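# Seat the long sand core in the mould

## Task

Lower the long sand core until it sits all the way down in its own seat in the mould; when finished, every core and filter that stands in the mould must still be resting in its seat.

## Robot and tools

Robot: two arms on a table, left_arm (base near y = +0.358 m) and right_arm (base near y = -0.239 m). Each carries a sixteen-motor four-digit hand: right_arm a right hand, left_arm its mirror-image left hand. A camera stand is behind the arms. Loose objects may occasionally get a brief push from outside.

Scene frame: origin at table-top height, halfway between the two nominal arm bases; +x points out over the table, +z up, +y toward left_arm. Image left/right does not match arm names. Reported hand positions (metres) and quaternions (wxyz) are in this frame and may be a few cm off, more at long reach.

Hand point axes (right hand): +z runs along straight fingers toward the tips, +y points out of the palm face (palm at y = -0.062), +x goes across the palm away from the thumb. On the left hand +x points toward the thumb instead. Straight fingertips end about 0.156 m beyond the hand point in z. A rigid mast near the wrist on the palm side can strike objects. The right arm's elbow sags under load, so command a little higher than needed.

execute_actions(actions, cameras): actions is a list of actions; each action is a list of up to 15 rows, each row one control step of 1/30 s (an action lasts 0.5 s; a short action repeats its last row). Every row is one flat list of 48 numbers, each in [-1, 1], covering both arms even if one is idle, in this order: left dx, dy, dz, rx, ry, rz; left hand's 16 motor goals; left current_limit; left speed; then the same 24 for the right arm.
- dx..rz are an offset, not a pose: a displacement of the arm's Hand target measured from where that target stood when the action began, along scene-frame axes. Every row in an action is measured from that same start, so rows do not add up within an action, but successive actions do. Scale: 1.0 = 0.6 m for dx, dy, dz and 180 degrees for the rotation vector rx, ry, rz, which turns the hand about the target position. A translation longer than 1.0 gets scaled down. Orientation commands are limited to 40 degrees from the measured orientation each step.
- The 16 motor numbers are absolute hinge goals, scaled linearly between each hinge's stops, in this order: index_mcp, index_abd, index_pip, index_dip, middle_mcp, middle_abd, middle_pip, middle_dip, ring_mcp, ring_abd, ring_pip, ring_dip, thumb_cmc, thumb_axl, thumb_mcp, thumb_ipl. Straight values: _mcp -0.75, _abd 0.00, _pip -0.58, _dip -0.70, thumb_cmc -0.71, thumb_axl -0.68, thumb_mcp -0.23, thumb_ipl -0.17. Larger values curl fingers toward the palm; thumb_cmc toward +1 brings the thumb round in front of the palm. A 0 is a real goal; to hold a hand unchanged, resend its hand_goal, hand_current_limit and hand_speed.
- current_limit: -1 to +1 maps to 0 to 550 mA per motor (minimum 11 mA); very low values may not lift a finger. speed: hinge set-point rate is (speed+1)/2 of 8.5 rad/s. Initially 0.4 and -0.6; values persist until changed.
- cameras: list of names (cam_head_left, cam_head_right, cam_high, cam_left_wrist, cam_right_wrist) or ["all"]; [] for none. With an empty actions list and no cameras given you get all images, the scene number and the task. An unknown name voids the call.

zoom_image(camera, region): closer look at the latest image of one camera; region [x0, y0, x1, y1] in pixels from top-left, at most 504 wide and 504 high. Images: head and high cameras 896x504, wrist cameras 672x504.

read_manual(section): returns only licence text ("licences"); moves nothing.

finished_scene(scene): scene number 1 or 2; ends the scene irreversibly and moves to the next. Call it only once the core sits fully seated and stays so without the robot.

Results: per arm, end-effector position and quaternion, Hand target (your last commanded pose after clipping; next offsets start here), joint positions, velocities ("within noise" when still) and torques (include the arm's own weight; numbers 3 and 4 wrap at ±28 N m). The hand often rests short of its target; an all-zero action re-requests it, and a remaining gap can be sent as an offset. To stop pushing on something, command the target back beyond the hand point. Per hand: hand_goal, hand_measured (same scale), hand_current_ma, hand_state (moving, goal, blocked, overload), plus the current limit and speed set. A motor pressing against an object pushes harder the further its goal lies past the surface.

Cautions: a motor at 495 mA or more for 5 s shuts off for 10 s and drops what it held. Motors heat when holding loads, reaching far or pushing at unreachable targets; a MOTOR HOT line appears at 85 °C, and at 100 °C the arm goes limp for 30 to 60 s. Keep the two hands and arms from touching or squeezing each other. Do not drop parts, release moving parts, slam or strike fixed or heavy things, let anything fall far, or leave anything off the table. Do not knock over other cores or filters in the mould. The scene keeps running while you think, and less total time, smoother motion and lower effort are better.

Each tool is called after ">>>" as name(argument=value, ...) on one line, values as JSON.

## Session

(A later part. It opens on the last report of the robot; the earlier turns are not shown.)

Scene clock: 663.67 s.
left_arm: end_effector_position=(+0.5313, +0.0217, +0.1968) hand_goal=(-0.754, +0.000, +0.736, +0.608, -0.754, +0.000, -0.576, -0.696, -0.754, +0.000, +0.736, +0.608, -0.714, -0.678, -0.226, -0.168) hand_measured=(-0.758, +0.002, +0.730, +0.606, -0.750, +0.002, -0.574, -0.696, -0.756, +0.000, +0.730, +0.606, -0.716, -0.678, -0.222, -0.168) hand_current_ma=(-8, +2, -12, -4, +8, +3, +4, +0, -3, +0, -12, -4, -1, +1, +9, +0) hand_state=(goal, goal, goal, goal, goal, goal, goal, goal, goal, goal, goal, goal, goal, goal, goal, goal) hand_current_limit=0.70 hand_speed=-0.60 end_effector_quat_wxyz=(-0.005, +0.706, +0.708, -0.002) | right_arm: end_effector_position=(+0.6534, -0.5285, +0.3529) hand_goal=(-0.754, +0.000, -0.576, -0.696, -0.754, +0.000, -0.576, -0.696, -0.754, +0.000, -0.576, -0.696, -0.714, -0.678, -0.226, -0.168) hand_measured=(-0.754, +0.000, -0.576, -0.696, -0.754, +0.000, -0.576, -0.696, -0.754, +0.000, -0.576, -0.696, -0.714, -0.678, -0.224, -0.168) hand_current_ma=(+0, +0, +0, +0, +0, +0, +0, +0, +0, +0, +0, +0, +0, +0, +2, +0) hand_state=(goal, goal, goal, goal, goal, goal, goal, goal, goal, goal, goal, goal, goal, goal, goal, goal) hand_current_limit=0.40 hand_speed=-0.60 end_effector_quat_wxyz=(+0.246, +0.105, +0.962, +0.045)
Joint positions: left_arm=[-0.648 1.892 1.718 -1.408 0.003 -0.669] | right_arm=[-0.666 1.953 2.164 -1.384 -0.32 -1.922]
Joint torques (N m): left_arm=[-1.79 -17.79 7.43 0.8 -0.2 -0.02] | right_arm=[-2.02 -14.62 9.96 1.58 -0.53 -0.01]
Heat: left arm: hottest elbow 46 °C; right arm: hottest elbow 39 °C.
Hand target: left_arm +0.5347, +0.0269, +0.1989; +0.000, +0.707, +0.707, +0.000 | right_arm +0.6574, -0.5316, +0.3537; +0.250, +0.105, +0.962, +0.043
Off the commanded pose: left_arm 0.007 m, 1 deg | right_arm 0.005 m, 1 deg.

>>> execute_actions(actions=[[[-0.006,0.025,-0.004,0,0,0,-0.754,0,0.737,0.609,-0.754,0,-0.576,-0.696,-0.754,0,0.737,0.609,-0.714,-0.678,-0.226,-0.168,0.8,-0.6,0,0,0,0,0,0,-0.754,0,-0.576,-0.696,-0.754,0,-0.576,-0.696,-0.754,0,-0.576,-0.696,-0.714,-0.678,-0.226,-0.168,0.4,-0.6]]])

>>> execute_actions(actions=[[[-0.002,0.025,-0.006,0,0,0,-0.754,0,0.737,0.609,-0.754,0,-0.576,-0.696,-0.754,0,0.737,0.609,-0.714,-0.678,-0.226,-0.168,0.85,-0.6,0,0,0,0,0,0,-0.754,0,-0.576,-0.696,-0.754,0,-0.576,-0.696,-0.754,0,-0.576,-0.696,-0.714,-0.678,-0.226,-0.168,0.4,-0.6]]], cameras=["cam_high"])

>>> zoom_image(camera="cam_high", region=[425, 180, 495, 250])

Scene clock: 670.33 s.
left_arm: end_effector_position=(+0.5275, +0.0260, +0.1873) hand_goal=(-0.754, +0.000, +0.736, +0.608, -0.754, +0.000, -0.576, -0.696, -0.754, +0.000, +0.736, +0.608, -0.714, -0.678, -0.226, -0.168) hand_measured=(-0.758, +0.002, +0.730, +0.606, -0.750, +0.020, -0.574, -0.696, -0.756, +0.000, +0.730, +0.606, -0.716, -0.678, -0.222, -0.168) hand_current_ma=(-7, +2, -12, -4, +10, +45, +4, +0, -3, +0, -12, -4, -1, +1, +9, +0) hand_state=(goal, goal, goal, goal, goal, blocked, goal, goal, goal, goal, goal, goal, goal, goal, goal, goal) hand_current_limit=0.80 hand_speed=-0.60 end_effector_quat_wxyz=(-0.004, +0.711, +0.703, -0.003) | right_arm: end_effector_position=(+0.6534, -0.5285, +0.3529) hand_goal=(-0.754, +0.000, -0.576, -0.696, -0.754, +0.000, -0.576, -0.696, -0.754, +0.000, -0.576, -0.696, -0.714, -0.678, -0.226, -0.168) hand_measured=(-0.754, +0.000, -0.576, -0.696, -0.754, +0.000, -0.576, -0.696, -0.754, +0.000, -0.576, -0.696, -0.714, -0.678, -0.224, -0.168) hand_current_ma=(+0, +0, +0, +0, +0, +0, +0, +0, +0, +0, +0, +0, +0, +0, +2, +0) hand_state=(goal, goal, goal, goal, goal, goal, goal, goal, goal, goal, goal, goal, goal, goal, goal, goal) hand_current_limit=0.40 hand_speed=-0.60 end_effector_quat_wxyz=(+0.246, +0.105, +0.962, +0.045)
Joint positions: left_arm=[-0.644 1.879 1.674 -1.376 0.005 -0.652] | right_arm=[-0.666 1.953 2.164 -1.384 -0.32 -1.922]
Joint torques (N m): left_arm=[-0.67 -19.02 6.84 0.57 -0.31 -0.03] | right_arm=[-1.67 -15.38 9.94 1.69 -0.53 0]
Heat: left arm: hottest elbow 46 °C; right arm: hottest elbow 39 °C.
Hand target: left_arm +0.5312, +0.0419, +0.1965; +0.000, +0.707, +0.707, +0.000 | right_arm +0.6574, -0.5316, +0.3537; +0.250, +0.105, +0.962, +0.043
Off the commanded pose: left_arm 0.019 m, 1 deg | right_arm 0.005 m, 1 deg.

Scene clock: 671.03 s.
left_arm: end_effector_position=(+0.5253, +0.0292, +0.1875) hand_goal=(-0.754, +0.000, +0.736, +0.608, -0.754, +0.000, -0.576, -0.696, -0.754, +0.000, +0.736, +0.608, -0.714, -0.678, -0.226, -0.168) hand_measured=(-0.758, +0.002, +0.730, +0.606, -0.742, +0.050, -0.572, -0.696, -0.756, +0.000, +0.730, +0.606, -0.716, -0.678, -0.222, -0.168) hand_current_ma=(-7, +2, -12, -4, +31, +133, +8, +0, -3, +0, -12, -4, -1, +1, +9, +0) hand_state=(goal, goal, goal, goal, goal, blocked, goal, goal, goal, goal, goal, goal, goal, goal, goal, goal) hand_current_limit=0.85 hand_speed=-0.60 end_effector_quat_wxyz=(+0.006, +0.716, +0.698, -0.008) | right_arm: end_effector_position=(+0.6534, -0.5285, +0.3529) hand_goal=(-0.754, +0.000, -0.576, -0.696, -0.754, +0.000, -0.576, -0.696, -0.754, +0.000, -0.576, -0.696, -0.714, -0.678, -0.226, -0.168) hand_measured=(-0.754, +0.000, -0.576, -0.696, -0.754, +0.000, -0.576, -0.696, -0.754, +0.000, -0.576, -0.696, -0.714, -0.678, -0.224, -0.168) hand_current_ma=(+0, +0, +0, +0, +0, +0, +0, +0, +0, +0, +0, +0, +0, +0, +2, +0) hand_state=(goal, goal, goal, goal, goal, goal, goal, goal, goal, goal, goal, goal, goal, goal, goal, goal) hand_current_limit=0.40 hand_speed=-0.60 end_effector_quat_wxyz=(+0.246, +0.105, +0.962, +0.045)
Joint positions: left_arm=[-0.637 1.854 1.637 -1.345 0.017 -0.631] | right_arm=[-0.666 1.953 2.164 -1.384 -0.32 -1.922]
Joint torques (N m): left_arm=[-0.26 -18.55 6.46 0.13 -0.72 -0.04] | right_arm=[-1.55 -15.27 9.85 1.69 -0.57 0.05]
Heat: left arm: hottest elbow 46 °C; right arm: hottest elbow 39 °C.
Hand target: left_arm +0.5299, +0.0568, +0.1929; +0.000, +0.707, +0.707, +0.000 | right_arm +0.6574, -0.5316, +0.3537; +0.250, +0.105, +0.962, +0.043
Off the commanded pose: left_arm 0.029 m, 2 deg | right_arm 0.005 m, 1 deg.
Images, in order (width x height): cam_high 896x504.

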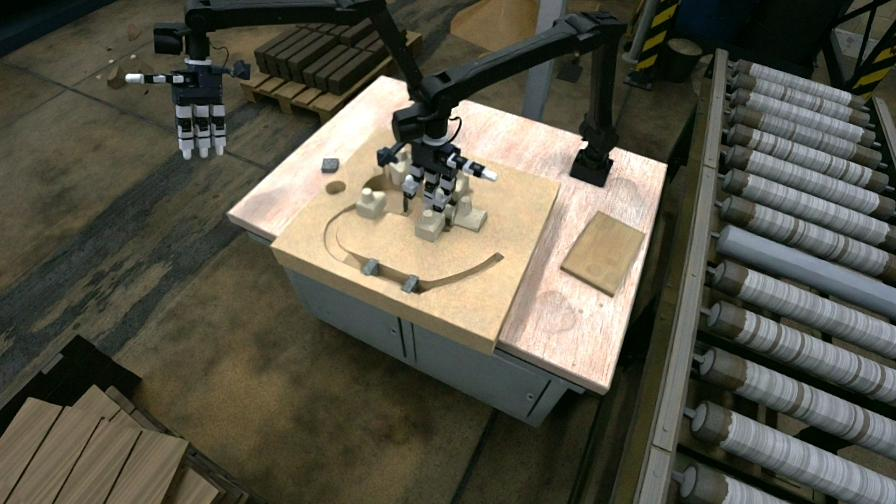

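Scaled by 7.200 from the camera's 896x504 image, which has a finer 1280x720 frame.

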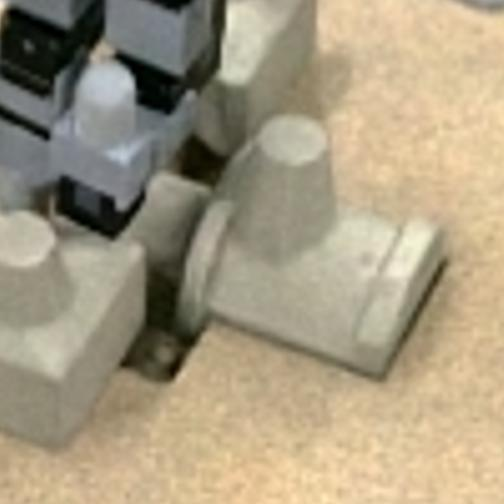

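>>> execute_actions(actions=[[[0.002,-0.025,0.015,0,0,0,-0.754,0,0.737,0.609,-0.754,0,-0.576,-0.696,-0.754,0,0.737,0.609,-0.714,-0.678,-0.226,-0.168,0.8,-0.6,0,0,0,0,0,0,-0.754,0,-0.576,-0.696,-0.754,0,-0.576,-0.696,-0.754,0,-0.576,-0.696,-0.714,-0.678,-0.226,-0.168,0.4,-0.6],[0.003,-0.03,0.035,0,0,0,-0.754,0,0.737,0.609,-0.754,0,-0.576,-0.696,-0.754,0,0.737,0.609,-0.714,-0.678,-0.226,-0.168,0.8,-0.6,0,0,0,0,0,0,-0.754,0,-0.576,-0.696,-0.754,0,-0.576,-0.696,-0.754,0,-0.576,-0.696,-0.714,-0.678,-0.226,-0.168,0.4,-0.6]]])

>>> execute_actions(actions=[[[0,0.01,0.01,0,0,0,-0.754,0,0.737,0.609,-0.754,0,-0.576,-0.696,-0.754,0,0.737,0.609,-0.714,-0.678,-0.226,-0.168,0.8,-0.6,0,0,0,0,0,0,-0.754,0,-0.576,-0.696,-0.754,0,-0.576,-0.696,-0.754,0,-0.576,-0.696,-0.714,-0.678,-0.226,-0.168,0.4,-0.6]]])

Scene clock: 678.23 s.
left_arm: end_effector_position=(+0.5214, +0.0313, +0.1910) hand_goal=(-0.754, +0.000, +0.736, +0.608, -0.754, +0.000, -0.576, -0.696, -0.754, +0.000, +0.736, +0.608, -0.714, -0.678, -0.226, -0.168) hand_measured=(-0.758, +0.002, +0.730, +0.606, -0.736, +0.060, -0.570, -0.694, -0.756, +0.000, +0.730, +0.606, -0.716, -0.678, -0.222, -0.168) hand_current_ma=(-7, +2, -12, -4, +47, +168, +13, +2, -3, +0, -12, -4, -1, +1, +9, +0) hand_state=(goal, goal, goal, goal, goal, blocked, goal, goal, goal, goal, goal, goal, goal, goal, goal, goal) hand_current_limit=0.80 hand_speed=-0.60 end_effector_quat_wxyz=(-0.005, +0.716, +0.698, -0.011) | right_arm: end_effector_position=(+0.6534, -0.5285, +0.3529) hand_goal=(-0.754, +0.000, -0.576, -0.696, -0.754, +0.000, -0.576, -0.696, -0.754, +0.000, -0.576, -0.696, -0.714, -0.678, -0.226, -0.168) hand_measured=(-0.754, +0.000, -0.576, -0.696, -0.754, +0.000, -0.576, -0.696, -0.754, +0.000, -0.576, -0.696, -0.714, -0.678, -0.224, -0.168) hand_current_ma=(+0, +0, +0, +0, +0, +0, +0, +0, +0, +0, +0, +0, +0, +0, +2, +0) hand_state=(goal, goal, goal, goal, goal, goal, goal, goal, goal, goal, goal, goal, goal, goal, goal, goal) hand_current_limit=0.40 hand_speed=-0.60 end_effector_quat_wxyz=(+0.246, +0.105, +0.962, +0.045)
Joint positions: left_arm=[-0.637 1.854 1.651 -1.38 0.021 -0.631] | right_arm=[-0.666 1.953 2.164 -1.384 -0.32 -1.922]
Joint torques (N m): left_arm=[-1.67 -17.2 11.56 -0.9 -0.9 -0.25] | right_arm=[-1.61 -15.15 9.88 1.7 -0.51 0.02]
Heat: left arm: hottest elbow 45 °C; right arm: hottest elbow 39 °C.
Hand target: left_arm +0.5317, +0.0388, +0.2139; +0.000, +0.707, +0.707, +0.000 | right_arm +0.6574, -0.5316, +0.3537; +0.250, +0.105, +0.962, +0.043
Off the commanded pose: left_arm 0.026 m, 2 deg | right_arm 0.005 m, 1 deg.

Scene clock: 678.93 s.
left_arm: end_effector_position=(+0.5208, +0.0318, +0.1914) hand_goal=(-0.754, +0.000, +0.736, +0.608, -0.754, +0.000, -0.576, -0.696, -0.754, +0.000, +0.736, +0.608, -0.714, -0.678, -0.226, -0.168) hand_measured=(-0.758, +0.002, +0.730, +0.606, -0.734, +0.064, -0.568, -0.694, -0.756, +0.000, +0.730, +0.606, -0.716, -0.678, -0.222, -0.168) hand_current_ma=(-7, +2, -12, -4, +55, +181, +17, +4, -3, +0, -12, -4, -1, +1, +9, +0) hand_state=(goal, goal, goal, goal, goal, blocked, goal, goal, goal, goal, goal, goal, goal, goal, goal, goal) hand_current_limit=0.80 hand_speed=-0.60 end_effector_quat_wxyz=(-0.006, +0.716, +0.698, -0.011) | right_arm: end_effector_position=(+0.6534, -0.5285, +0.3529) hand_goal=(-0.754, +0.000, -0.576, -0.696, -0.754, +0.000, -0.576, -0.696, -0.754, +0.000, -0.576, -0.696, -0.714, -0.678, -0.226, -0.168) hand_measured=(-0.754, +0.000, -0.576, -0.696, -0.754, +0.000, -0.576, -0.696, -0.754, +0.000, -0.576, -0.696, -0.714, -0.678, -0.224, -0.168) hand_current_ma=(+0, +0, +0, +0, +0, +0, +0, +0, +0, +0, +0, +0, +0, +0, +2, +0) hand_state=(goal, goal, goal, goal, goal, goal, goal, goal, goal, goal, goal, goal, goal, goal, goal, goal) hand_current_limit=0.40 hand_speed=-0.60 end_effector_quat_wxyz=(+0.246, +0.105, +0.962, +0.045)
Joint positions: left_arm=[-0.637 1.854 1.652 -1.385 0.021 -0.631] | right_arm=[-0.666 1.953 2.164 -1.384 -0.32 -1.922]
Joint torques (N m): left_arm=[-0.91 -18.14 11.28 -1.02 -0.88 -0.18] | right_arm=[-1.67 -15.79 9.77 1.57 -0.53 0]
Heat: left arm: hottest elbow 45 °C; right arm: hottest elbow 39 °C.
Hand target: left_arm +0.5317, +0.0448, +0.2198; +0.000, +0.707, +0.707, +0.000 | right_arm +0.6574, -0.5316, +0.3537; +0.250, +0.105, +0.962, +0.043
Off the commanded pose: left_arm 0.033 m, 2 deg | right_arm 0.005 m, 1 deg.

>>> execute_actions(actions=[[[0,-0.03,0.0,0,0,0,-0.754,0,0.737,0.609,-0.754,0,-0.576,-0.696,-0.754,0,0.737,0.609,-0.714,-0.678,-0.226,-0.168,0.7,-0.6,0,0,0,0,0,0,-0.754,0,-0.576,-0.696,-0.754,0,-0.576,-0.696,-0.754,0,-0.576,-0.696,-0.714,-0.678,-0.226,-0.168,0.4,-0.6],[0,-0.06,0.01,0,0,0,-0.754,0,0.737,0.609,-0.754,0,-0.576,-0.696,-0.754,0,0.737,0.609,-0.714,-0.678,-0.226,-0.168,0.7,-0.6,0,0,0,0,0,0,-0.754,0,-0.576,-0.696,-0.754,0,-0.576,-0.696,-0.754,0,-0.576,-0.696,-0.714,-0.678,-0.226,-0.168,0.4,-0.6]],[[0.003,0.01,-0.012,0,0,0,-0.754,0,0.737,0.609,-0.754,0,-0.576,-0.696,-0.754,0,0.737,0.609,-0.714,-0.678,-0.226,-0.168,0.7,-0.6,0,0,0,0,0,0,-0.754,0,-0.576,-0.696,-0.754,0,-0.576,-0.696,-0.754,0,-0.576,-0.696,-0.714,-0.678,-0.226,-0.168,0.4,-0.6],[0.006,0.03,-0.024,0,0,0,-0.754,0,0.737,0.609,-0.754,0,-0.576,-0.696,-0.754,0,0.737,0.609,-0.714,-0.678,-0.226,-0.168,0.7,-0.6,0,0,0,0,0,0,-0.754,0,-0.576,-0.696,-0.754,0,-0.576,-0.696,-0.754,0,-0.576,-0.696,-0.714,-0.678,-0.226,-0.168,0.4,-0.6]]])

Scene clock: 684.90 s.
left_arm: end_effector_position=(+0.5273, +0.0231, +0.2181) hand_goal=(-0.754, +0.000, +0.736, +0.608, -0.754, +0.000, -0.576, -0.696, -0.754, +0.000, +0.736, +0.608, -0.714, -0.678, -0.226, -0.168) hand_measured=(-0.758, +0.002, +0.730, +0.606, -0.750, +0.002, -0.574, -0.694, -0.756, +0.000, +0.730, +0.606, -0.716, -0.678, -0.222, -0.168) hand_current_ma=(-7, +2, -12, -4, +10, +4, +5, +4, -3, +0, -12, -4, -1, +1, +9, +0) hand_state=(goal, goal, goal, goal, goal, goal, goal, goal, goal, goal, goal, goal, goal, goal, goal, goal) hand_current_limit=0.70 hand_speed=-0.60 end_effector_quat_wxyz=(+0.000, +0.708, +0.707, -0.002) | right_arm: end_effector_position=(+0.6534, -0.5285, +0.3529) hand_goal=(-0.754, +0.000, -0.576, -0.696, -0.754, +0.000, -0.576, -0.696, -0.754, +0.000, -0.576, -0.696, -0.714, -0.678, -0.226, -0.168) hand_measured=(-0.754, +0.000, -0.576, -0.696, -0.754, +0.000, -0.576, -0.696, -0.754, +0.000, -0.576, -0.696, -0.714, -0.678, -0.224, -0.168) hand_current_ma=(+0, +0, +0, +0, +0, +0, +0, +0, +0, +0, +0, +0, +0, +0, +2, +0) hand_state=(goal, goal, goal, goal, goal, goal, goal, goal, goal, goal, goal, goal, goal, goal, goal, goal) hand_current_limit=0.40 hand_speed=-0.60 end_effector_quat_wxyz=(+0.246, +0.105, +0.962, +0.045)
Joint positions: left_arm=[-0.65 1.864 1.733 -1.439 0.003 -0.666] | right_arm=[-0.666 1.953 2.164 -1.384 -0.32 -1.922]
Joint torques (N m): left_arm=[-1.61 -15.5 8.5 0.85 -0.21 -0.06] | right_arm=[-1.2 -14.45 9.74 1.58 -0.54 0]
Heat: left arm: hottest elbow 46 °C; right arm: hottest elbow 39 °C.
Hand target: left_arm +0.5354, +0.0269, +0.2114; +0.000, +0.707, +0.707, +0.000 | right_arm +0.6574, -0.5316, +0.3537; +0.250, +0.105, +0.962, +0.043
Off the commanded pose: left_arm 0.011 m, 0 deg | right_arm 0.005 m, 1 deg.

>>> execute_actions(actions=[[[-0.002,0.0,-0.01,0,0,0,-0.754,0,0.737,0.609,-0.754,0,-0.576,-0.696,-0.754,0,0.737,0.609,-0.714,-0.678,-0.226,-0.168,0.7,-0.6,0,0,0,0,0,0,-0.754,0,-0.576,-0.696,-0.754,0,-0.576,-0.696,-0.754,0,-0.576,-0.696,-0.714,-0.678,-0.226,-0.168,0.4,-0.6],[-0.003,0.0,-0.02,0,0,0,-0.754,0,0.737,0.609,-0.754,0,-0.576,-0.696,-0.754,0,0.737,0.609,-0.714,-0.678,-0.226,-0.168,0.7,-0.6,0,0,0,0,0,0,-0.754,0,-0.576,-0.696,-0.754,0,-0.576,-0.696,-0.754,0,-0.576,-0.696,-0.714,-0.678,-0.226,-0.168,0.4,-0.6]]])

Scene clock: 689.77 s.
left_arm: end_effector_position=(+0.5291, +0.0216, +0.2122) hand_goal=(-0.754, +0.000, +0.736, +0.608, -0.754, +0.000, -0.576, -0.696, -0.754, +0.000, +0.736, +0.608, -0.714, -0.678, -0.226, -0.168) hand_measured=(-0.758, +0.002, +0.730, +0.606, -0.750, +0.002, -0.574, -0.694, -0.756, +0.000, +0.730, +0.606, -0.716, -0.678, -0.222, -0.168) hand_current_ma=(-7, +2, -12, -4, +8, +3, +4, +4, -3, +0, -12, -4, -1, +1, +9, +0) hand_state=(goal, goal, goal, goal, goal, goal, goal, goal, goal, goal, goal, goal, goal, goal, goal, goal) hand_current_limit=0.70 hand_speed=-0.60 end_effector_quat_wxyz=(+0.007, +0.708, +0.707, -0.001) | right_arm: end_effector_position=(+0.6534, -0.5285, +0.3529) hand_goal=(-0.754, +0.000, -0.576, -0.696, -0.754, +0.000, -0.576, -0.696, -0.754, +0.000, -0.576, -0.696, -0.714, -0.678, -0.226, -0.168) hand_measured=(-0.754, +0.000, -0.576, -0.696, -0.754, +0.000, -0.576, -0.696, -0.754, +0.000, -0.576, -0.696, -0.714, -0.678, -0.224, -0.168) hand_current_ma=(+0, +0, +0, +0, +0, +0, +0, +0, +0, +0, +0, +0, +0, +0, +2, +0) hand_state=(goal, goal, goal, goal, goal, goal, goal, goal, goal, goal, goal, goal, goal, goal, goal, goal) hand_current_limit=0.40 hand_speed=-0.60 end_effector_quat_wxyz=(+0.246, +0.105, +0.962, +0.045)
Joint positions: left_arm=[-0.65 1.864 1.715 -1.408 0.003 -0.666] | right_arm=[-0.666 1.953 2.164 -1.384 -0.32 -1.922]
Joint torques (N m): left_arm=[-1.44 -15.56 7.43 0.91 -0.24 -0.06] | right_arm=[-1.96 -15.33 9.94 1.55 -0.53 0]
Heat: left arm: hottest elbow 46 °C; right arm: hottest elbow 39 °C.
Hand target: left_arm +0.5335, +0.0269, +0.1993; +0.000, +0.707, +0.707, +0.000 | right_arm +0.6574, -0.5316, +0.3537; +0.250, +0.105, +0.962, +0.043
Off the commanded pose: left_arm 0.015 m, 1 deg | right_arm 0.005 m, 1 deg.

>>> execute_actions(actions=[[[-0.003,0.012,0,0,0,0,-0.754,0,0.737,0.609,-0.754,0,-0.576,-0.696,-0.754,0,0.737,0.609,-0.714,-0.678,-0.226,-0.168,0.8,-0.6,0,0,0,0,0,0,-0.754,0,-0.576,-0.696,-0.754,0,-0.576,-0.696,-0.754,0,-0.576,-0.696,-0.714,-0.678,-0.226,-0.168,0.4,-0.6]]])

Scene clock: 694.67 s.
left_arm: end_effector_position=(+0.5277, +0.0282, +0.2029) hand_goal=(-0.754, +0.000, +0.736, +0.608, -0.754, +0.000, -0.576, -0.696, -0.754, +0.000, +0.736, +0.608, -0.714, -0.678, -0.226, -0.168) hand_measured=(-0.758, +0.002, +0.730, +0.606, -0.750, +0.002, -0.574, -0.694, -0.756, +0.000, +0.730, +0.606, -0.716, -0.678, -0.222, -0.168) hand_current_ma=(-7, +2, -12, -4, +8, +3, +4, +4, -3, +0, -12, -4, -1, +1, +9, +0) hand_state=(goal, goal, goal, goal, goal, goal, goal, goal, goal, goal, goal, goal, goal, goal, goal, goal) hand_current_limit=0.80 hand_speed=-0.60 end_effector_quat_wxyz=(+0.000, +0.707, +0.707, -0.002) | right_arm: end_effector_position=(+0.6534, -0.5285, +0.3529) hand_goal=(-0.754, +0.000, -0.576, -0.696, -0.754, +0.000, -0.576, -0.696, -0.754, +0.000, -0.576, -0.696, -0.714, -0.678, -0.226, -0.168) hand_measured=(-0.754, +0.000, -0.576, -0.696, -0.754, +0.000, -0.576, -0.696, -0.754, +0.000, -0.576, -0.696, -0.714, -0.678, -0.224, -0.168) hand_current_ma=(+0, +0, +0, +0, +0, +0, +0, +0, +0, +0, +0, +0, +0, +0, +2, +0) hand_state=(goal, goal, goal, goal, goal, goal, goal, goal, goal, goal, goal, goal, goal, goal, goal, goal) hand_current_limit=0.40 hand_speed=-0.60 end_effector_quat_wxyz=(+0.246, +0.105, +0.962, +0.045)
Joint positions: left_arm=[-0.643 1.864 1.693 -1.4 0.003 -0.661] | right_arm=[-0.666 1.953 2.164 -1.384 -0.32 -1.922]
Joint torques (N m): left_arm=[-1.73 -16.97 7.39 0.92 -0.23 -0.03] | right_arm=[-2.32 -15.03 9.83 1.63 -0.53 0.01]
Heat: left arm: hottest elbow 45 °C; right arm: hottest elbow 40 °C.
Hand target: left_arm +0.5317, +0.0340, +0.1993; +0.000, +0.707, +0.707, +0.000 | right_arm +0.6574, -0.5316, +0.3537; +0.250, +0.105, +0.962, +0.043
Off the commanded pose: left_arm 0.008 m, 0 deg | right_arm 0.005 m, 1 deg.

>>> execute_actions(actions=[[[-0.002,0.02,-0.003,0,0,0,-0.754,0,0.737,0.609,-0.754,0,-0.576,-0.696,-0.754,0,0.737,0.609,-0.714,-0.678,-0.226,-0.168,0.85,-0.6,0,0,0,0,0,0,-0.754,0,-0.576,-0.696,-0.754,0,-0.576,-0.696,-0.754,0,-0.576,-0.696,-0.714,-0.678,-0.226,-0.168,0.4,-0.6]]])

>>> execute_actions(actions=[[[-0.001,0.02,-0.008,0,0,0,-0.754,0,0.737,0.609,-0.754,0,-0.576,-0.696,-0.754,0,0.737,0.609,-0.714,-0.678,-0.226,-0.168,0.85,-0.6,0,0,0,0,0,0,-0.754,0,-0.576,-0.696,-0.754,0,-0.576,-0.696,-0.754,0,-0.576,-0.696,-0.714,-0.678,-0.226,-0.168,0.4,-0.6]]], cameras=["cam_high"])

>>> zoom_image(camera="cam_high", region=[425, 180, 495, 250])

Scene clock: 701.30 s.
left_arm: end_effector_position=(+0.5275, +0.0314, +0.1939) hand_goal=(-0.754, +0.000, +0.736, +0.608, -0.754, +0.000, -0.576, -0.696, -0.754, +0.000, +0.736, +0.608, -0.714, -0.678, -0.226, -0.168) hand_measured=(-0.758, +0.002, +0.730, +0.606, -0.750, +0.018, -0.574, -0.694, -0.756, +0.000, +0.730, +0.606, -0.714, -0.678, -0.222, -0.168) hand_current_ma=(-7, +2, -12, -4, +6, +37, +3, +4, -3, +0, -12, -4, -1, +1, +9, +0) hand_state=(goal, goal, goal, goal, goal, goal, goal, goal, goal, goal, goal, goal, goal, goal, goal, goal) hand_current_limit=0.85 hand_speed=-0.60 end_effector_quat_wxyz=(-0.002, +0.711, +0.704, -0.003) | right_arm: end_effector_position=(+0.6534, -0.5285, +0.3529) hand_goal=(-0.754, +0.000, -0.576, -0.696, -0.754, +0.000, -0.576, -0.696, -0.754, +0.000, -0.576, -0.696, -0.714, -0.678, -0.226, -0.168) hand_measured=(-0.754, +0.000, -0.576, -0.696, -0.754, +0.000, -0.576, -0.696, -0.754, +0.000, -0.576, -0.696, -0.714, -0.678, -0.224, -0.168) hand_current_ma=(+0, +0, +0, +0, +0, +0, +0, +0, +0, +0, +0, +0, +0, +0, +2, +0) hand_state=(goal, goal, goal, goal, goal, goal, goal, goal, goal, goal, goal, goal, goal, goal, goal, goal) hand_current_limit=0.40 hand_speed=-0.60 end_effector_quat_wxyz=(+0.246, +0.105, +0.962, +0.045)
Joint positions: left_arm=[-0.637 1.863 1.667 -1.379 0.005 -0.645] | right_arm=[-0.666 1.953 2.164 -1.384 -0.32 -1.922]
Joint torques (N m): left_arm=[-1.2 -18.32 6.75 0.64 -0.28 -0.03] | right_arm=[-2.43 -14.92 9.98 1.73 -0.53 0.01]
Heat: left arm: hottest elbow 44 °C; right arm: hottest elbow 40 °C.
Hand target: left_arm +0.5306, +0.0461, +0.1976; +0.000, +0.707, +0.707, +0.000 | right_arm +0.6574, -0.5316, +0.3537; +0.250, +0.105, +0.962, +0.043
Off the commanded pose: left_arm 0.015 m, 1 deg | right_arm 0.005 m, 1 deg.

Scene clock: 702.00 s.
left_arm: end_effector_position=(+0.5259, +0.0351, +0.1929) hand_goal=(-0.754, +0.000, +0.736, +0.608, -0.754, +0.000, -0.576, -0.696, -0.754, +0.000, +0.736, +0.608, -0.714, -0.678, -0.226, -0.168) hand_measured=(-0.758, +0.002, +0.730, +0.606, -0.750, +0.038, -0.574, -0.694, -0.756, +0.000, +0.730, +0.606, -0.714, -0.678, -0.222, -0.168) hand_current_ma=(-6, +2, -12, -4, +7, +98, +3, +4, -3, +0, -12, -4, -1, +1, +9, +0) hand_state=(goal, goal, goal, goal, goal, blocked, goal, goal, goal, goal, goal, goal, goal, goal, goal, goal) hand_current_limit=0.85 hand_speed=-0.60 end_effector_quat_wxyz=(+0.006, +0.714, +0.700, -0.006) | right_arm: end_effector_position=(+0.6534, -0.5285, +0.3529) hand_goal=(-0.754, +0.000, -0.576, -0.696, -0.754, +0.000, -0.576, -0.696, -0.754, +0.000, -0.576, -0.696, -0.714, -0.678, -0.226, -0.168) hand_measured=(-0.754, +0.000, -0.576, -0.696, -0.754, +0.000, -0.576, -0.696, -0.754, +0.000, -0.576, -0.696, -0.714, -0.678, -0.224, -0.168) hand_current_ma=(+0, +0, +0, +0, +0, +0, +0, +0, +0, +0, +0, +0, +0, +0, +2, +0) hand_state=(goal, goal, goal, goal, goal, goal, goal, goal, goal, goal, goal, goal, goal, goal, goal, goal) hand_current_limit=0.40 hand_speed=-0.60 end_effector_quat_wxyz=(+0.246, +0.105, +0.962, +0.045)
Joint positions: left_arm=[-0.63 1.843 1.635 -1.352 0.013 -0.627] | right_arm=[-0.666 1.953 2.164 -1.384 -0.32 -1.922]
Joint torques (N m): left_arm=[-0.26 -17.49 6.46 0.4 -0.58 -0.07] | right_arm=[-1.67 -14.92 9.73 1.66 -0.54 0.01]
Heat: left arm: hottest elbow 44 °C; right arm: hottest elbow 40 °C.
Hand target: left_arm +0.5299, +0.0579, +0.1928; +0.000, +0.707, +0.707, +0.000 | right_arm +0.6574, -0.5316, +0.3537; +0.250, +0.105, +0.962, +0.043
Off the commanded pose: left_arm 0.023 m, 2 deg | right_arm 0.005 m, 1 deg.
Images, in order (width x height): cam_high 896x504.

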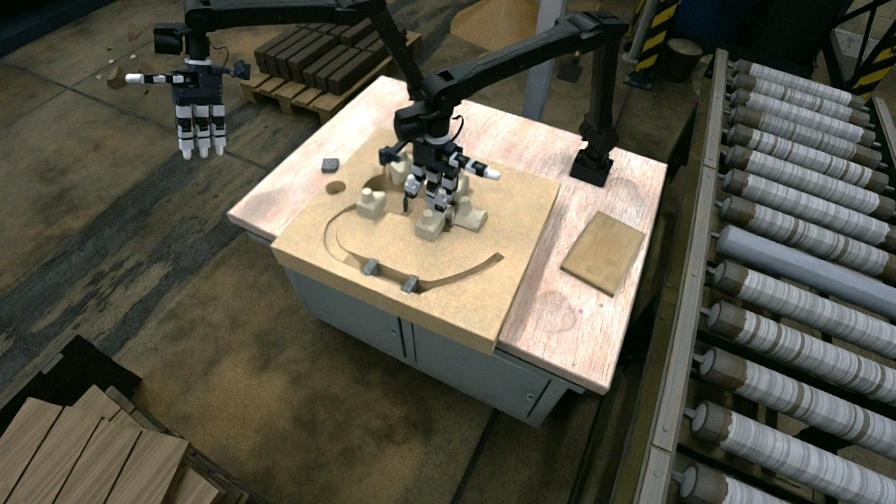

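Scaled by 7.200 from the camera's 896x504 image, which has a finer 1280x720 frame.

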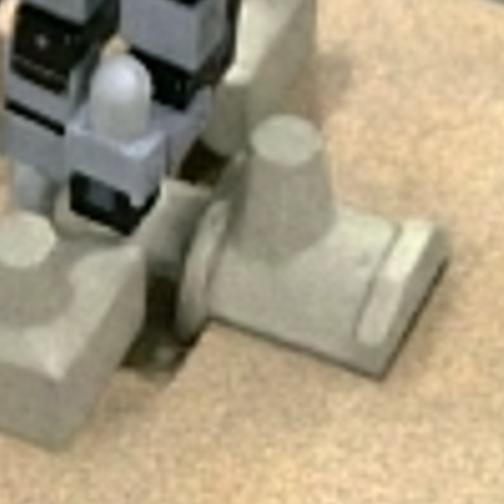

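>>> execute_actions(actions=[[[0,-0.01,0.003,0,0,0,-0.754,0,0.737,0.609,-0.754,0,-0.576,-0.696,-0.754,0,0.737,0.609,-0.714,-0.678,-0.226,-0.168,0.7,-0.6,0,0,0,0,0,0,-0.754,0,-0.576,-0.696,-0.754,0,-0.576,-0.696,-0.754,0,-0.576,-0.696,-0.714,-0.678,-0.226,-0.168,0.4,-0.6],[0,-0.025,0.006,0,0,0,-0.754,0,0.737,0.609,-0.754,0,-0.576,-0.696,-0.754,0,0.737,0.609,-0.714,-0.678,-0.226,-0.168,0.7,-0.6,0,0,0,0,0,0,-0.754,0,-0.576,-0.696,-0.754,0,-0.576,-0.696,-0.754,0,-0.576,-0.696,-0.714,-0.678,-0.226,-0.168,0.4,-0.6],[0,-0.045,0.01,0,0,0,-0.754,0,0.737,0.609,-0.754,0,-0.576,-0.696,-0.754,0,0.737,0.609,-0.714,-0.678,-0.226,-0.168,0.7,-0.6,0,0,0,0,0,0,-0.754,0,-0.576,-0.696,-0.754,0,-0.576,-0.696,-0.754,0,-0.576,-0.696,-0.714,-0.678,-0.226,-0.168,0.4,-0.6],[0,-0.07,0.02,0,0,0,-0.754,0,0.737,0.609,-0.754,0,-0.576,-0.696,-0.754,0,0.737,0.609,-0.714,-0.678,-0.226,-0.168,0.7,-0.6,0,0,0,0,0,0,-0.754,0,-0.576,-0.696,-0.754,0,-0.576,-0.696,-0.754,0,-0.576,-0.696,-0.714,-0.678,-0.226,-0.168,0.4,-0.6]]], cameras=["cam_high"])

>>> zoom_image(camera="cam_high", region=[425, 180, 495, 250])

>>> execute_actions(actions=[[[0,-0.02,0.05,0,0,0,-0.754,0,0.737,0.609,-0.754,0,-0.576,-0.696,-0.754,0,0.737,0.609,-0.714,-0.678,-0.226,-0.168,0.6,-0.6,0,0,0,0,0,0,-0.754,0,-0.576,-0.696,-0.754,0,-0.576,-0.696,-0.754,0,-0.576,-0.696,-0.714,-0.678,-0.226,-0.168,0.4,-0.6],[0,-0.03,0.1,0,0,0,-0.754,0,0.737,0.609,-0.754,0,-0.576,-0.696,-0.754,0,0.737,0.609,-0.714,-0.678,-0.226,-0.168,0.6,-0.6,0,0,0,0,0,0,-0.754,0,-0.576,-0.696,-0.754,0,-0.576,-0.696,-0.754,0,-0.576,-0.696,-0.714,-0.678,-0.226,-0.168,0.4,-0.6]]], cameras=["cam_high","cam_left_wrist","cam_head_left"])

>>> zoom_image(camera="cam_high", region=[425, 180, 495, 250])

>>> zoom_image(camera="cam_left_wrist", region=[240, 60, 440, 200])

Scene clock: 722.47 s.
left_arm: end_effector_position=(+0.5192, +0.0298, +0.1943) hand_goal=(-0.754, +0.000, +0.736, +0.608, -0.754, +0.000, -0.576, -0.696, -0.754, +0.000, +0.736, +0.608, -0.714, -0.678, -0.226, -0.168) hand_measured=(-0.758, +0.002, +0.730, +0.606, -0.736, +0.016, -0.568, -0.694, -0.756, +0.000, +0.730, +0.606, -0.714, -0.678, -0.222, -0.168) hand_current_ma=(-6, +2, -12, -4, +48, +31, +14, +4, -3, +0, -12, -4, -1, +1, +9, +0) hand_state=(goal, goal, goal, goal, goal, goal, goal, goal, goal, goal, goal, goal, goal, goal, goal, goal) hand_current_limit=0.70 hand_speed=-0.60 end_effector_quat_wxyz=(-0.010, +0.709, +0.705, -0.004) | right_arm: end_effector_position=(+0.6534, -0.5285, +0.3529) hand_goal=(-0.754, +0.000, -0.576, -0.696, -0.754, +0.000, -0.576, -0.696, -0.754, +0.000, -0.576, -0.696, -0.714, -0.678, -0.226, -0.168) hand_measured=(-0.754, +0.000, -0.576, -0.696, -0.754, +0.000, -0.576, -0.696, -0.754, +0.000, -0.576, -0.696, -0.714, -0.678, -0.224, -0.168) hand_current_ma=(+0, +0, +0, +0, +0, +0, +0, +0, +0, +0, +0, +0, +0, +0, +2, +0) hand_state=(goal, goal, goal, goal, goal, goal, goal, goal, goal, goal, goal, goal, goal, goal, goal, goal) hand_current_limit=0.40 hand_speed=-0.60 end_effector_quat_wxyz=(+0.246, +0.105, +0.962, +0.045)
Joint positions: left_arm=[-0.649 1.859 1.665 -1.397 0.005 -0.662] | right_arm=[-0.666 1.953 2.164 -1.384 -0.32 -1.922]
Joint torques (N m): left_arm=[-2.9 -14.68 12.56 -0.1 -0.27 -0.26] | right_arm=[-1.38 -15.21 9.88 1.66 -0.54 0]
Heat: left arm: hottest elbow 43 °C; right arm: hottest elbow 40 °C.
Hand target: left_arm +0.5299, +0.0160, +0.2048; +0.000, +0.707, +0.707, +0.000 | right_arm +0.6574, -0.5316, +0.3537; +0.250, +0.105, +0.962, +0.043
Off the commanded pose: left_arm 0.020 m, 1 deg | right_arm 0.005 m, 1 deg.
Images, in order (width x height): cam_high 896x504.

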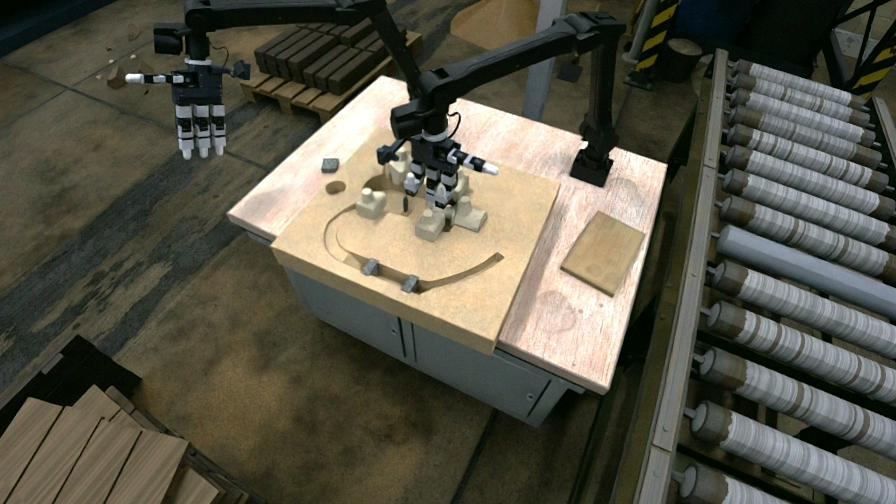

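Scaled by 7.200 from the camera's 896x504 image, which has a finer 1280x720 frame.

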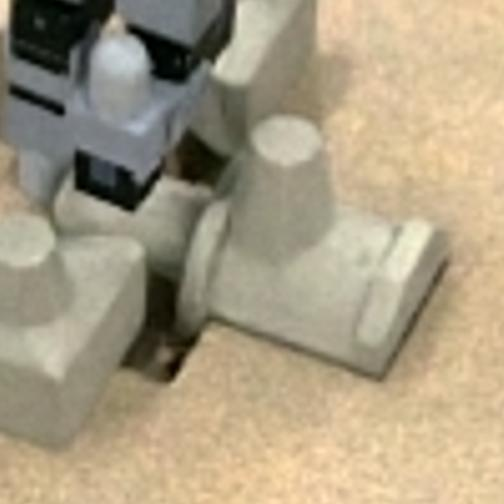

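Scene clock: 723.50 s.
left_arm: end_effector_position=(+0.5203, +0.0123, +0.2520) hand_goal=(-0.754, +0.000, +0.736, +0.608, -0.754, +0.000, -0.576, -0.696, -0.754, +0.000, +0.736, +0.608, -0.714, -0.678, -0.226, -0.168) hand_measured=(-0.758, +0.002, +0.730, +0.606, -0.750, +0.002, -0.574, -0.694, -0.756, +0.000, +0.730, +0.606, -0.714, -0.678, -0.222, -0.168) hand_current_ma=(-6, +2, -12, -4, +10, +4, +5, +4, -3, +0, -12, -4, -1, +1, +9, +0) hand_state=(goal, goal, goal, goal, goal, goal, goal, goal, goal, goal, goal, goal, goal, goal, goal, goal) hand_current_limit=0.60 hand_speed=-0.60 end_effector_quat_wxyz=(-0.014, +0.708, +0.706, -0.003) | right_arm: end_effector_position=(+0.6534, -0.5285, +0.3529) hand_goal=(-0.754, +0.000, -0.576, -0.696, -0.754, +0.000, -0.576, -0.696, -0.754, +0.000, -0.576, -0.696, -0.714, -0.678, -0.226, -0.168) hand_measured=(-0.754, +0.000, -0.576, -0.696, -0.754, +0.000, -0.576, -0.696, -0.754, +0.000, -0.576, -0.696, -0.714, -0.678, -0.224, -0.168) hand_current_ma=(+0, +0, +0, +0, +0, +0, +0, +0, +0, +0, +0, +0, +0, +0, +2, +0) hand_state=(goal, goal, goal, goal, goal, goal, goal, goal, goal, goal, goal, goal, goal, goal, goal, goal) hand_current_limit=0.40 hand_speed=-0.60 end_effector_quat_wxyz=(+0.246, +0.105, +0.962, +0.045)
Joint positions: left_arm=[-0.672 1.88 1.848 -1.567 0.003 -0.687] | right_arm=[-0.666 1.953 2.164 -1.384 -0.32 -1.922]
Joint torques (N m): left_arm=[-2.78 -14.74 13.07 0.2 -0.23 -0.23] | right_arm=[-1.55 -15.27 9.84 1.62 -0.52 0.02]
Heat: left arm: hottest elbow 43 °C; right arm: hottest elbow 40 °C.
Hand target: left_arm +0.5299, -0.0019, +0.2648; +0.000, +0.707, +0.707, +0.000 | right_arm +0.6574, -0.5316, +0.3537; +0.250, +0.105, +0.962, +0.043
Off the commanded pose: left_arm 0.021 m, 2 deg | right_arm 0.005 m, 1 deg.
camera_calibration:
cam_left_wrist: T_world_to_cam=[[-0.659084, -0.751761, 0.0215387, 0.312491], [-0.484231, 0.4461, 0.752672, 0.013068], [-0.575438, 0.485644, -0.658043, 0.584472], [0, 0, 0, 1]] pos_world=[0.548613, -0.0547571, 0.368042]
Images, in order (width x height): cam_head_left 896x504, cam_high 896x504, cam_left_wrist 672x504.

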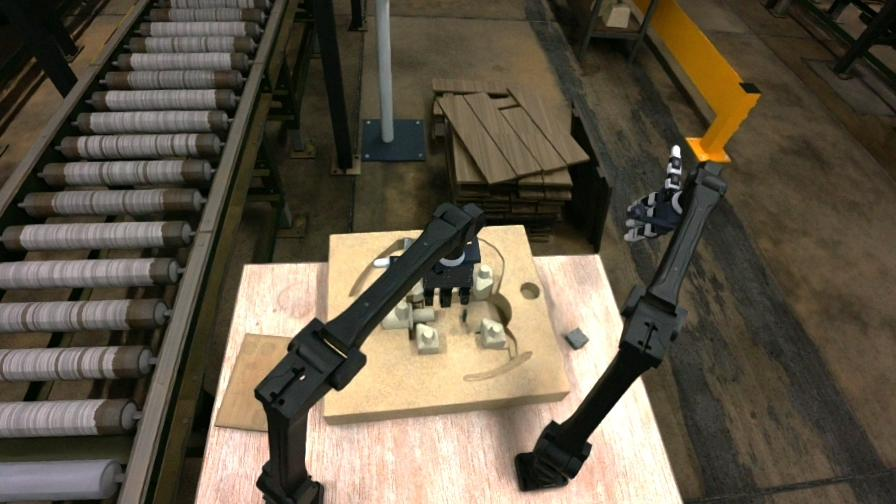

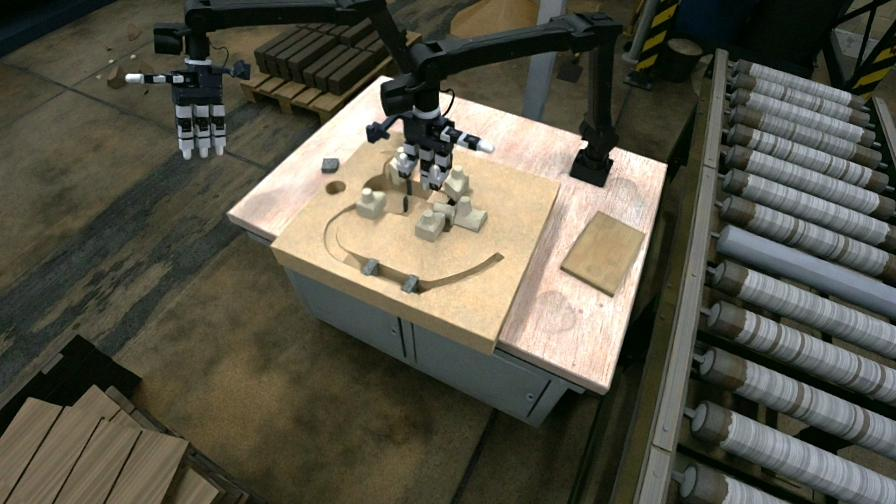

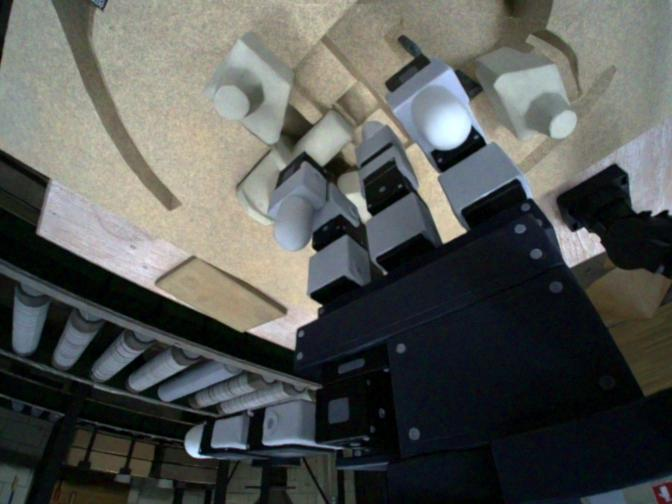

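Scaled by 7.200 from the camera's 896x504 image, which has a finer 1280x720 frame.

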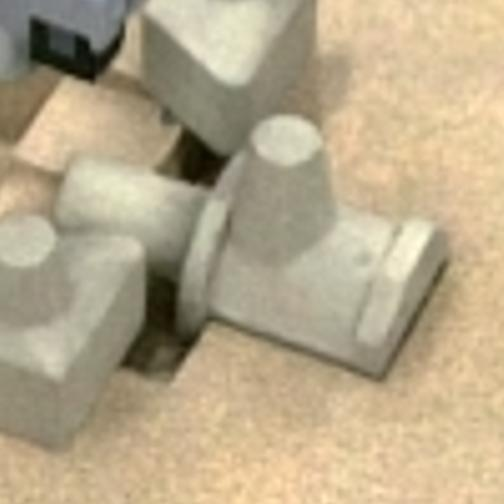

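Scaled by 2.520 from the camera's 672x504 image, which has a finer 960x720 frame.

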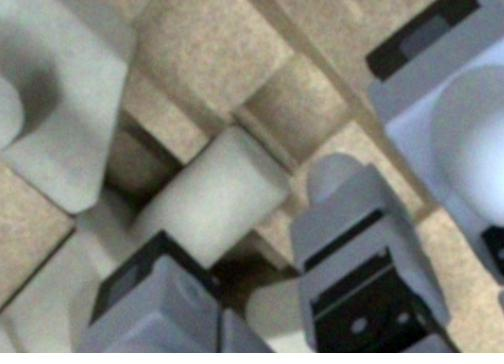

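>>> execute_actions(actions=[[[0,0.04,-0.01,0,0,0,-0.754,0,0.737,0.609,-0.754,0,-0.576,-0.696,-0.754,0,0.737,0.609,-0.714,-0.678,-0.226,-0.168,0.5,-0.6,0,0,0,0,0,0,-0.754,0,-0.576,-0.696,-0.754,0,-0.576,-0.696,-0.754,0,-0.576,-0.696,-0.714,-0.678,-0.226,-0.168,0.4,-0.6],[-0.001,0.09,-0.03,0,0,0,-0.754,0,0.737,0.609,-0.754,0,-0.576,-0.696,-0.754,0,0.737,0.609,-0.714,-0.678,-0.226,-0.168,0.5,-0.6,0,0,0,0,0,0,-0.754,0,-0.576,-0.696,-0.754,0,-0.576,-0.696,-0.754,0,-0.576,-0.696,-0.714,-0.678,-0.226,-0.168,0.4,-0.6]],[[0,0,-0.02,0,0,0,-0.754,0,0.737,0.609,-0.754,0,-0.576,-0.696,-0.754,0,0.737,0.609,-0.714,-0.678,-0.226,-0.168,0.5,-0.6,0,0,0,0,0,0,-0.754,0,-0.576,-0.696,-0.754,0,-0.576,-0.696,-0.754,0,-0.576,-0.696,-0.714,-0.678,-0.226,-0.168,0.4,-0.6]]], cameras=["cam_left_wrist"])

>>> zoom_image(camera="cam_left_wrist", region=[240, 60, 440, 200])

>>> execute_actions(actions=[[[0,0,-0.01,0,0,0,-0.754,0,0.737,0.609,-0.754,0,-0.576,-0.696,-0.754,0,0.737,0.609,-0.714,-0.678,-0.226,-0.168,0.5,-0.6,0,0,0,0,0,0,-0.754,0,-0.576,-0.696,-0.754,0,-0.576,-0.696,-0.754,0,-0.576,-0.696,-0.714,-0.678,-0.226,-0.168,0.4,-0.6]]])

Scene clock: 736.13 s.
left_arm: end_effector_position=(+0.5304, +0.0516, +0.2259) hand_goal=(-0.754, +0.000, +0.736, +0.608, -0.754, +0.000, -0.576, -0.696, -0.754, +0.000, +0.736, +0.608, -0.714, -0.678, -0.226, -0.168) hand_measured=(-0.758, +0.002, +0.730, +0.606, -0.750, +0.002, -0.574, -0.694, -0.756, +0.000, +0.730, +0.606, -0.714, -0.678, -0.222, -0.168) hand_current_ma=(-6, +2, -12, -4, +8, +3, +4, +4, -3, +0, -12, -4, -1, +1, +9, +0) hand_state=(goal, goal, goal, goal, goal, goal, goal, goal, goal, goal, goal, goal, goal, goal, goal, goal) hand_current_limit=0.50 hand_speed=-0.60 end_effector_quat_wxyz=(-0.011, +0.703, +0.711, -0.002) | right_arm: end_effector_position=(+0.6534, -0.5285, +0.3529) hand_goal=(-0.754, +0.000, -0.576, -0.696, -0.754, +0.000, -0.576, -0.696, -0.754, +0.000, -0.576, -0.696, -0.714, -0.678, -0.226, -0.168) hand_measured=(-0.754, +0.000, -0.576, -0.696, -0.754, +0.000, -0.576, -0.696, -0.754, +0.000, -0.576, -0.696, -0.714, -0.678, -0.224, -0.168) hand_current_ma=(+0, +0, +0, +0, +0, +0, +0, +0, +0, +0, +0, +0, +0, +0, +2, +0) hand_state=(goal, goal, goal, goal, goal, goal, goal, goal, goal, goal, goal, goal, goal, goal, goal, goal) hand_current_limit=0.40 hand_speed=-0.60 end_effector_quat_wxyz=(+0.246, +0.105, +0.962, +0.045)
Joint positions: left_arm=[-0.609 1.839 1.718 -1.473 0 -0.638] | right_arm=[-0.666 1.953 2.164 -1.384 -0.32 -1.922]
Joint torques (N m): left_arm=[-2.26 -18.26 7.42 0.85 -0.11 -0.02] | right_arm=[-1.55 -14.74 9.69 1.62 -0.52 -0.02]
Heat: left arm: hottest elbow 48 °C; right arm: hottest elbow 40 °C.
Hand target: left_arm +0.5294, +0.0520, +0.2348; +0.000, +0.707, +0.707, +0.000 | right_arm +0.6574, -0.5316, +0.3537; +0.250, +0.105, +0.962, +0.043
Off the commanded pose: left_arm 0.009 m, 1 deg | right_arm 0.005 m, 1 deg.
camera_calibration:
cam_left_wrist: T_world_to_cam=[[-0.648613, -0.760872, 0.0193966, 0.344694], [-0.494971, 0.441028, 0.748664, 0.0269162], [-0.578192, 0.475992, -0.662666, 0.556988], [0, 0, 0, 1]] pos_world=[0.558942, -0.0147253, 0.34226]
Images, in order (width x height): cam_left_wrist 672x504.

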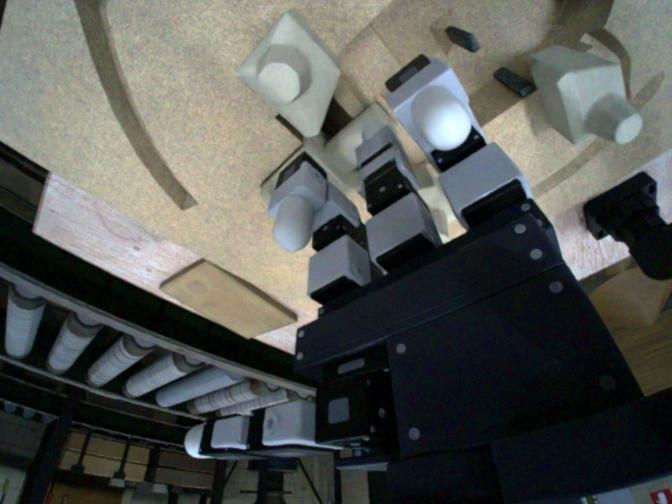

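Scaled by 2.520 from the camera's 672x504 image, which has a finer 960x720 frame.

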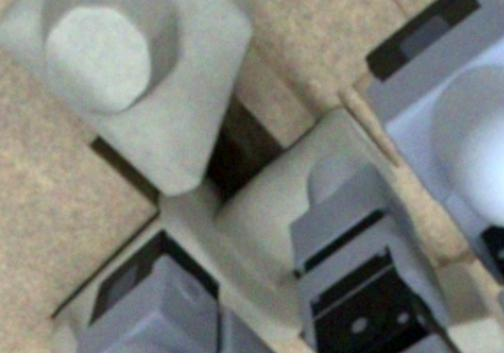

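Scene clock: 736.83 s.
left_arm: end_effector_position=(+0.5301, +0.0518, +0.2211) hand_goal=(-0.754, +0.000, +0.736, +0.608, -0.754, +0.000, -0.576, -0.696, -0.754, +0.000, +0.736, +0.608, -0.714, -0.678, -0.226, -0.168) hand_measured=(-0.758, +0.002, +0.730, +0.606, -0.750, +0.002, -0.574, -0.694, -0.756, +0.000, +0.730, +0.606, -0.714, -0.678, -0.222, -0.168) hand_current_ma=(-6, +2, -12, -4, +8, +3, +4, +4, -3, +0, -12, -4, -1, +1, +9, +0) hand_state=(goal, goal, goal, goal, goal, goal, goal, goal, goal, goal, goal, goal, goal, goal, goal, goal) hand_current_limit=0.50 hand_speed=-0.60 end_effector_quat_wxyz=(-0.010, +0.703, +0.711, -0.002) | right_arm: end_effector_position=(+0.6534, -0.5285, +0.3529) hand_goal=(-0.754, +0.000, -0.576, -0.696, -0.754, +0.000, -0.576, -0.696, -0.754, +0.000, -0.576, -0.696, -0.714, -0.678, -0.226, -0.168) hand_measured=(-0.754, +0.000, -0.576, -0.696, -0.754, +0.000, -0.576, -0.696, -0.754, +0.000, -0.576, -0.696, -0.714, -0.678, -0.224, -0.168) hand_current_ma=(+0, +0, +0, +0, +0, +0, +0, +0, +0, +0, +0, +0, +0, +0, +2, +0) hand_state=(goal, goal, goal, goal, goal, goal, goal, goal, goal, goal, goal, goal, goal, goal, goal, goal) hand_current_limit=0.40 hand_speed=-0.60 end_effector_quat_wxyz=(+0.246, +0.105, +0.962, +0.045)
Joint positions: left_arm=[-0.609 1.838 1.705 -1.458 0 -0.638] | right_arm=[-0.666 1.953 2.164 -1.384 -0.32 -1.922]
Joint torques (N m): left_arm=[-2.43 -18.14 7.43 0.98 -0.1 0] | right_arm=[-1.85 -15.5 9.72 1.62 -0.56 0]
Heat: left arm: hottest elbow 48 °C; right arm: hottest elbow 40 °C.
Hand target: left_arm +0.5293, +0.0521, +0.2288; +0.000, +0.707, +0.707, +0.000 | right_arm +0.6574, -0.5316, +0.3537; +0.250, +0.105, +0.962, +0.043
Off the commanded pose: left_arm 0.008 m, 1 deg | right_arm 0.005 m, 1 deg.

>>> execute_actions(actions=[[[0,0,-0.006,0,0,0,-0.754,0,0.737,0.609,-0.754,0,-0.576,-0.696,-0.754,0,0.737,0.609,-0.714,-0.678,-0.226,-0.168,0.5,-0.6,0,0,0,0,0,0,-0.754,0,-0.576,-0.696,-0.754,0,-0.576,-0.696,-0.754,0,-0.576,-0.696,-0.714,-0.678,-0.226,-0.168,0.4,-0.6]],[[0,0,-0.006,0,0,0,-0.754,0,0.737,0.609,-0.754,0,-0.576,-0.696,-0.754,0,0.737,0.609,-0.714,-0.678,-0.226,-0.168,0.5,-0.6,0,0,0,0,0,0,-0.754,0,-0.576,-0.696,-0.754,0,-0.576,-0.696,-0.754,0,-0.576,-0.696,-0.714,-0.678,-0.226,-0.168,0.4,-0.6]]])

>>> execute_actions(actions=[[[0,0,-0.012,0,0,0,-0.754,0,0.737,0.609,-0.754,0,-0.576,-0.696,-0.754,0,0.737,0.609,-0.714,-0.678,-0.226,-0.168,0.5,-0.6,0,0,0,0,0,0,-0.754,0,-0.576,-0.696,-0.754,0,-0.576,-0.696,-0.754,0,-0.576,-0.696,-0.714,-0.678,-0.226,-0.168,0.4,-0.6]]])

>>> execute_actions(actions=[[[0,0,-0.025,0,0,0,-0.754,0,0.737,0.609,-0.754,0,-0.576,-0.696,-0.754,0,0.737,0.609,-0.714,-0.678,-0.226,-0.168,0.5,-0.6,0,0,0,0,0,0,-0.754,0,-0.576,-0.696,-0.754,0,-0.576,-0.696,-0.754,0,-0.576,-0.696,-0.714,-0.678,-0.226,-0.168,0.4,-0.6]]])

Scene clock: 745.30 s.
left_arm: end_effector_position=(+0.5309, +0.0513, +0.2173) hand_goal=(-0.754, +0.000, +0.736, +0.608, -0.754, +0.000, -0.576, -0.696, -0.754, +0.000, +0.736, +0.608, -0.714, -0.678, -0.226, -0.168) hand_measured=(-0.758, +0.002, +0.730, +0.606, -0.750, +0.002, -0.574, -0.694, -0.756, +0.000, +0.730, +0.606, -0.714, -0.678, -0.222, -0.168) hand_current_ma=(-6, +2, -12, -4, +7, +3, +4, +4, -3, +0, -12, -4, -1, +1, +9, +0) hand_state=(goal, goal, goal, goal, goal, goal, goal, goal, goal, goal, goal, goal, goal, goal, goal, goal) hand_current_limit=0.50 hand_speed=-0.60 end_effector_quat_wxyz=(-0.007, +0.703, +0.711, -0.001) | right_arm: end_effector_position=(+0.6534, -0.5285, +0.3529) hand_goal=(-0.754, +0.000, -0.576, -0.696, -0.754, +0.000, -0.576, -0.696, -0.754, +0.000, -0.576, -0.696, -0.714, -0.678, -0.226, -0.168) hand_measured=(-0.754, +0.000, -0.576, -0.696, -0.754, +0.000, -0.576, -0.696, -0.754, +0.000, -0.576, -0.696, -0.714, -0.678, -0.224, -0.168) hand_current_ma=(+0, +0, +0, +0, +0, +0, +0, +0, +0, +0, +0, +0, +0, +0, +2, +0) hand_state=(goal, goal, goal, goal, goal, goal, goal, goal, goal, goal, goal, goal, goal, goal, goal, goal) hand_current_limit=0.40 hand_speed=-0.60 end_effector_quat_wxyz=(+0.246, +0.105, +0.962, +0.045)
Joint positions: left_arm=[-0.609 1.838 1.694 -1.44 0 -0.638] | right_arm=[-0.666 1.953 2.164 -1.384 -0.32 -1.922]
Joint torques (N m): left_arm=[-2.2 -17.79 7.15 0.87 -0.1 -0.04] | right_arm=[-1.73 -14.68 9.84 1.63 -0.55 -0.01]
Heat: left arm: hottest elbow 45 °C; right arm: hottest elbow 40 °C.
Hand target: left_arm +0.5293, +0.0521, +0.2216; +0.000, +0.707, +0.707, +0.000 | right_arm +0.6574, -0.5316, +0.3537; +0.250, +0.105, +0.962, +0.043
Off the commanded pose: left_arm 0.005 m, 1 deg | right_arm 0.005 m, 1 deg.

Scene clock: 746.00 s.
left_arm: end_effector_position=(+0.5312, +0.0510, +0.2171) hand_goal=(-0.754, +0.000, +0.736, +0.608, -0.754, +0.000, -0.576, -0.696, -0.754, +0.000, +0.736, +0.608, -0.714, -0.678, -0.226, -0.168) hand_measured=(-0.758, +0.002, +0.730, +0.606, -0.754, -0.006, -0.576, -0.696, -0.756, +0.000, +0.730, +0.606, -0.714, -0.678, -0.222, -0.168) hand_current_ma=(-6, +2, -12, -4, -1, -10, -1, +0, -3, +0, -12, -4, -1, +1, +9, +0) hand_state=(goal, goal, goal, goal, goal, goal, goal, goal, goal, goal, goal, goal, goal, goal, goal, goal) hand_current_limit=0.50 hand_speed=-0.60 end_effector_quat_wxyz=(-0.002, +0.703, +0.711, +0.000) | right_arm: end_effector_position=(+0.6534, -0.5285, +0.3529) hand_goal=(-0.754, +0.000, -0.576, -0.696, -0.754, +0.000, -0.576, -0.696, -0.754, +0.000, -0.576, -0.696, -0.714, -0.678, -0.226, -0.168) hand_measured=(-0.754, +0.000, -0.576, -0.696, -0.754, +0.000, -0.576, -0.696, -0.754, +0.000, -0.576, -0.696, -0.714, -0.678, -0.224, -0.168) hand_current_ma=(+0, +0, +0, +0, +0, +0, +0, +0, +0, +0, +0, +0, +0, +0, +2, +0) hand_state=(goal, goal, goal, goal, goal, goal, goal, goal, goal, goal, goal, goal, goal, goal, goal, goal) hand_current_limit=0.40 hand_speed=-0.60 end_effector_quat_wxyz=(+0.246, +0.105, +0.962, +0.045)
Joint positions: left_arm=[-0.609 1.832 1.684 -1.426 0 -0.638] | right_arm=[-0.666 1.953 2.164 -1.384 -0.32 -1.922]
Joint torques (N m): left_arm=[-2.32 -16.97 6.79 1.05 -0.09 -0.04] | right_arm=[-1.79 -15.15 9.87 1.72 -0.51 0.08]
Heat: left arm: hottest elbow 45 °C; right arm: hottest elbow 40 °C.
Hand target: left_arm +0.5294, +0.0521, +0.2144; +0.000, +0.707, +0.707, +0.000 | right_arm +0.6574, -0.5316, +0.3537; +0.250, +0.105, +0.962, +0.043
Off the commanded pose: left_arm 0.003 m, 1 deg | right_arm 0.005 m, 1 deg.

Scene clock: 746.70 s.
left_arm: end_effector_position=(+0.5315, +0.0509, +0.2175) hand_goal=(-0.754, +0.000, +0.736, +0.608, -0.754, +0.000, -0.576, -0.696, -0.754, +0.000, +0.736, +0.608, -0.714, -0.678, -0.226, -0.168) hand_measured=(-0.758, +0.002, +0.730, +0.606, -0.766, -0.018, -0.584, -0.702, -0.756, +0.000, +0.730, +0.606, -0.714, -0.678, -0.222, -0.168) hand_current_ma=(-6, +2, -12, -4, -28, -36, -16, -12, -3, +0, -12, -4, -1, +1, +9, +0) hand_state=(goal, goal, goal, goal, goal, goal, goal, goal, goal, goal, goal, goal, goal, goal, goal, goal) hand_current_limit=0.50 hand_speed=-0.60 end_effector_quat_wxyz=(+0.009, +0.703, +0.711, +0.002) | right_arm: end_effector_position=(+0.6534, -0.5285, +0.3529) hand_goal=(-0.754, +0.000, -0.576, -0.696, -0.754, +0.000, -0.576, -0.696, -0.754, +0.000, -0.576, -0.696, -0.714, -0.678, -0.226, -0.168) hand_measured=(-0.754, +0.000, -0.576, -0.696, -0.754, +0.000, -0.576, -0.696, -0.754, +0.000, -0.576, -0.696, -0.714, -0.678, -0.224, -0.168) hand_current_ma=(+0, +0, +0, +0, +0, +0, +0, +0, +0, +0, +0, +0, +0, +0, +2, +0) hand_state=(goal, goal, goal, goal, goal, goal, goal, goal, goal, goal, goal, goal, goal, goal, goal, goal) hand_current_limit=0.40 hand_speed=-0.60 end_effector_quat_wxyz=(+0.246, +0.105, +0.962, +0.045)
Joint positions: left_arm=[-0.609 1.819 1.662 -1.395 -0.001 -0.638] | right_arm=[-0.666 1.953 2.164 -1.384 -0.32 -1.922]
Joint torques (N m): left_arm=[-2.61 -15.38 6.22 1.32 -0.07 0] | right_arm=[-1.32 -15.38 9.89 1.66 -0.53 0]
Heat: left arm: hottest elbow 45 °C; right arm: hottest elbow 40 °C.
Hand target: left_arm +0.5293, +0.0521, +0.1995; +0.000, +0.707, +0.707, +0.000 | right_arm +0.6574, -0.5316, +0.3537; +0.250, +0.105, +0.962, +0.043
Off the commanded pose: left_arm 0.018 m, 1 deg | right_arm 0.005 m, 1 deg.


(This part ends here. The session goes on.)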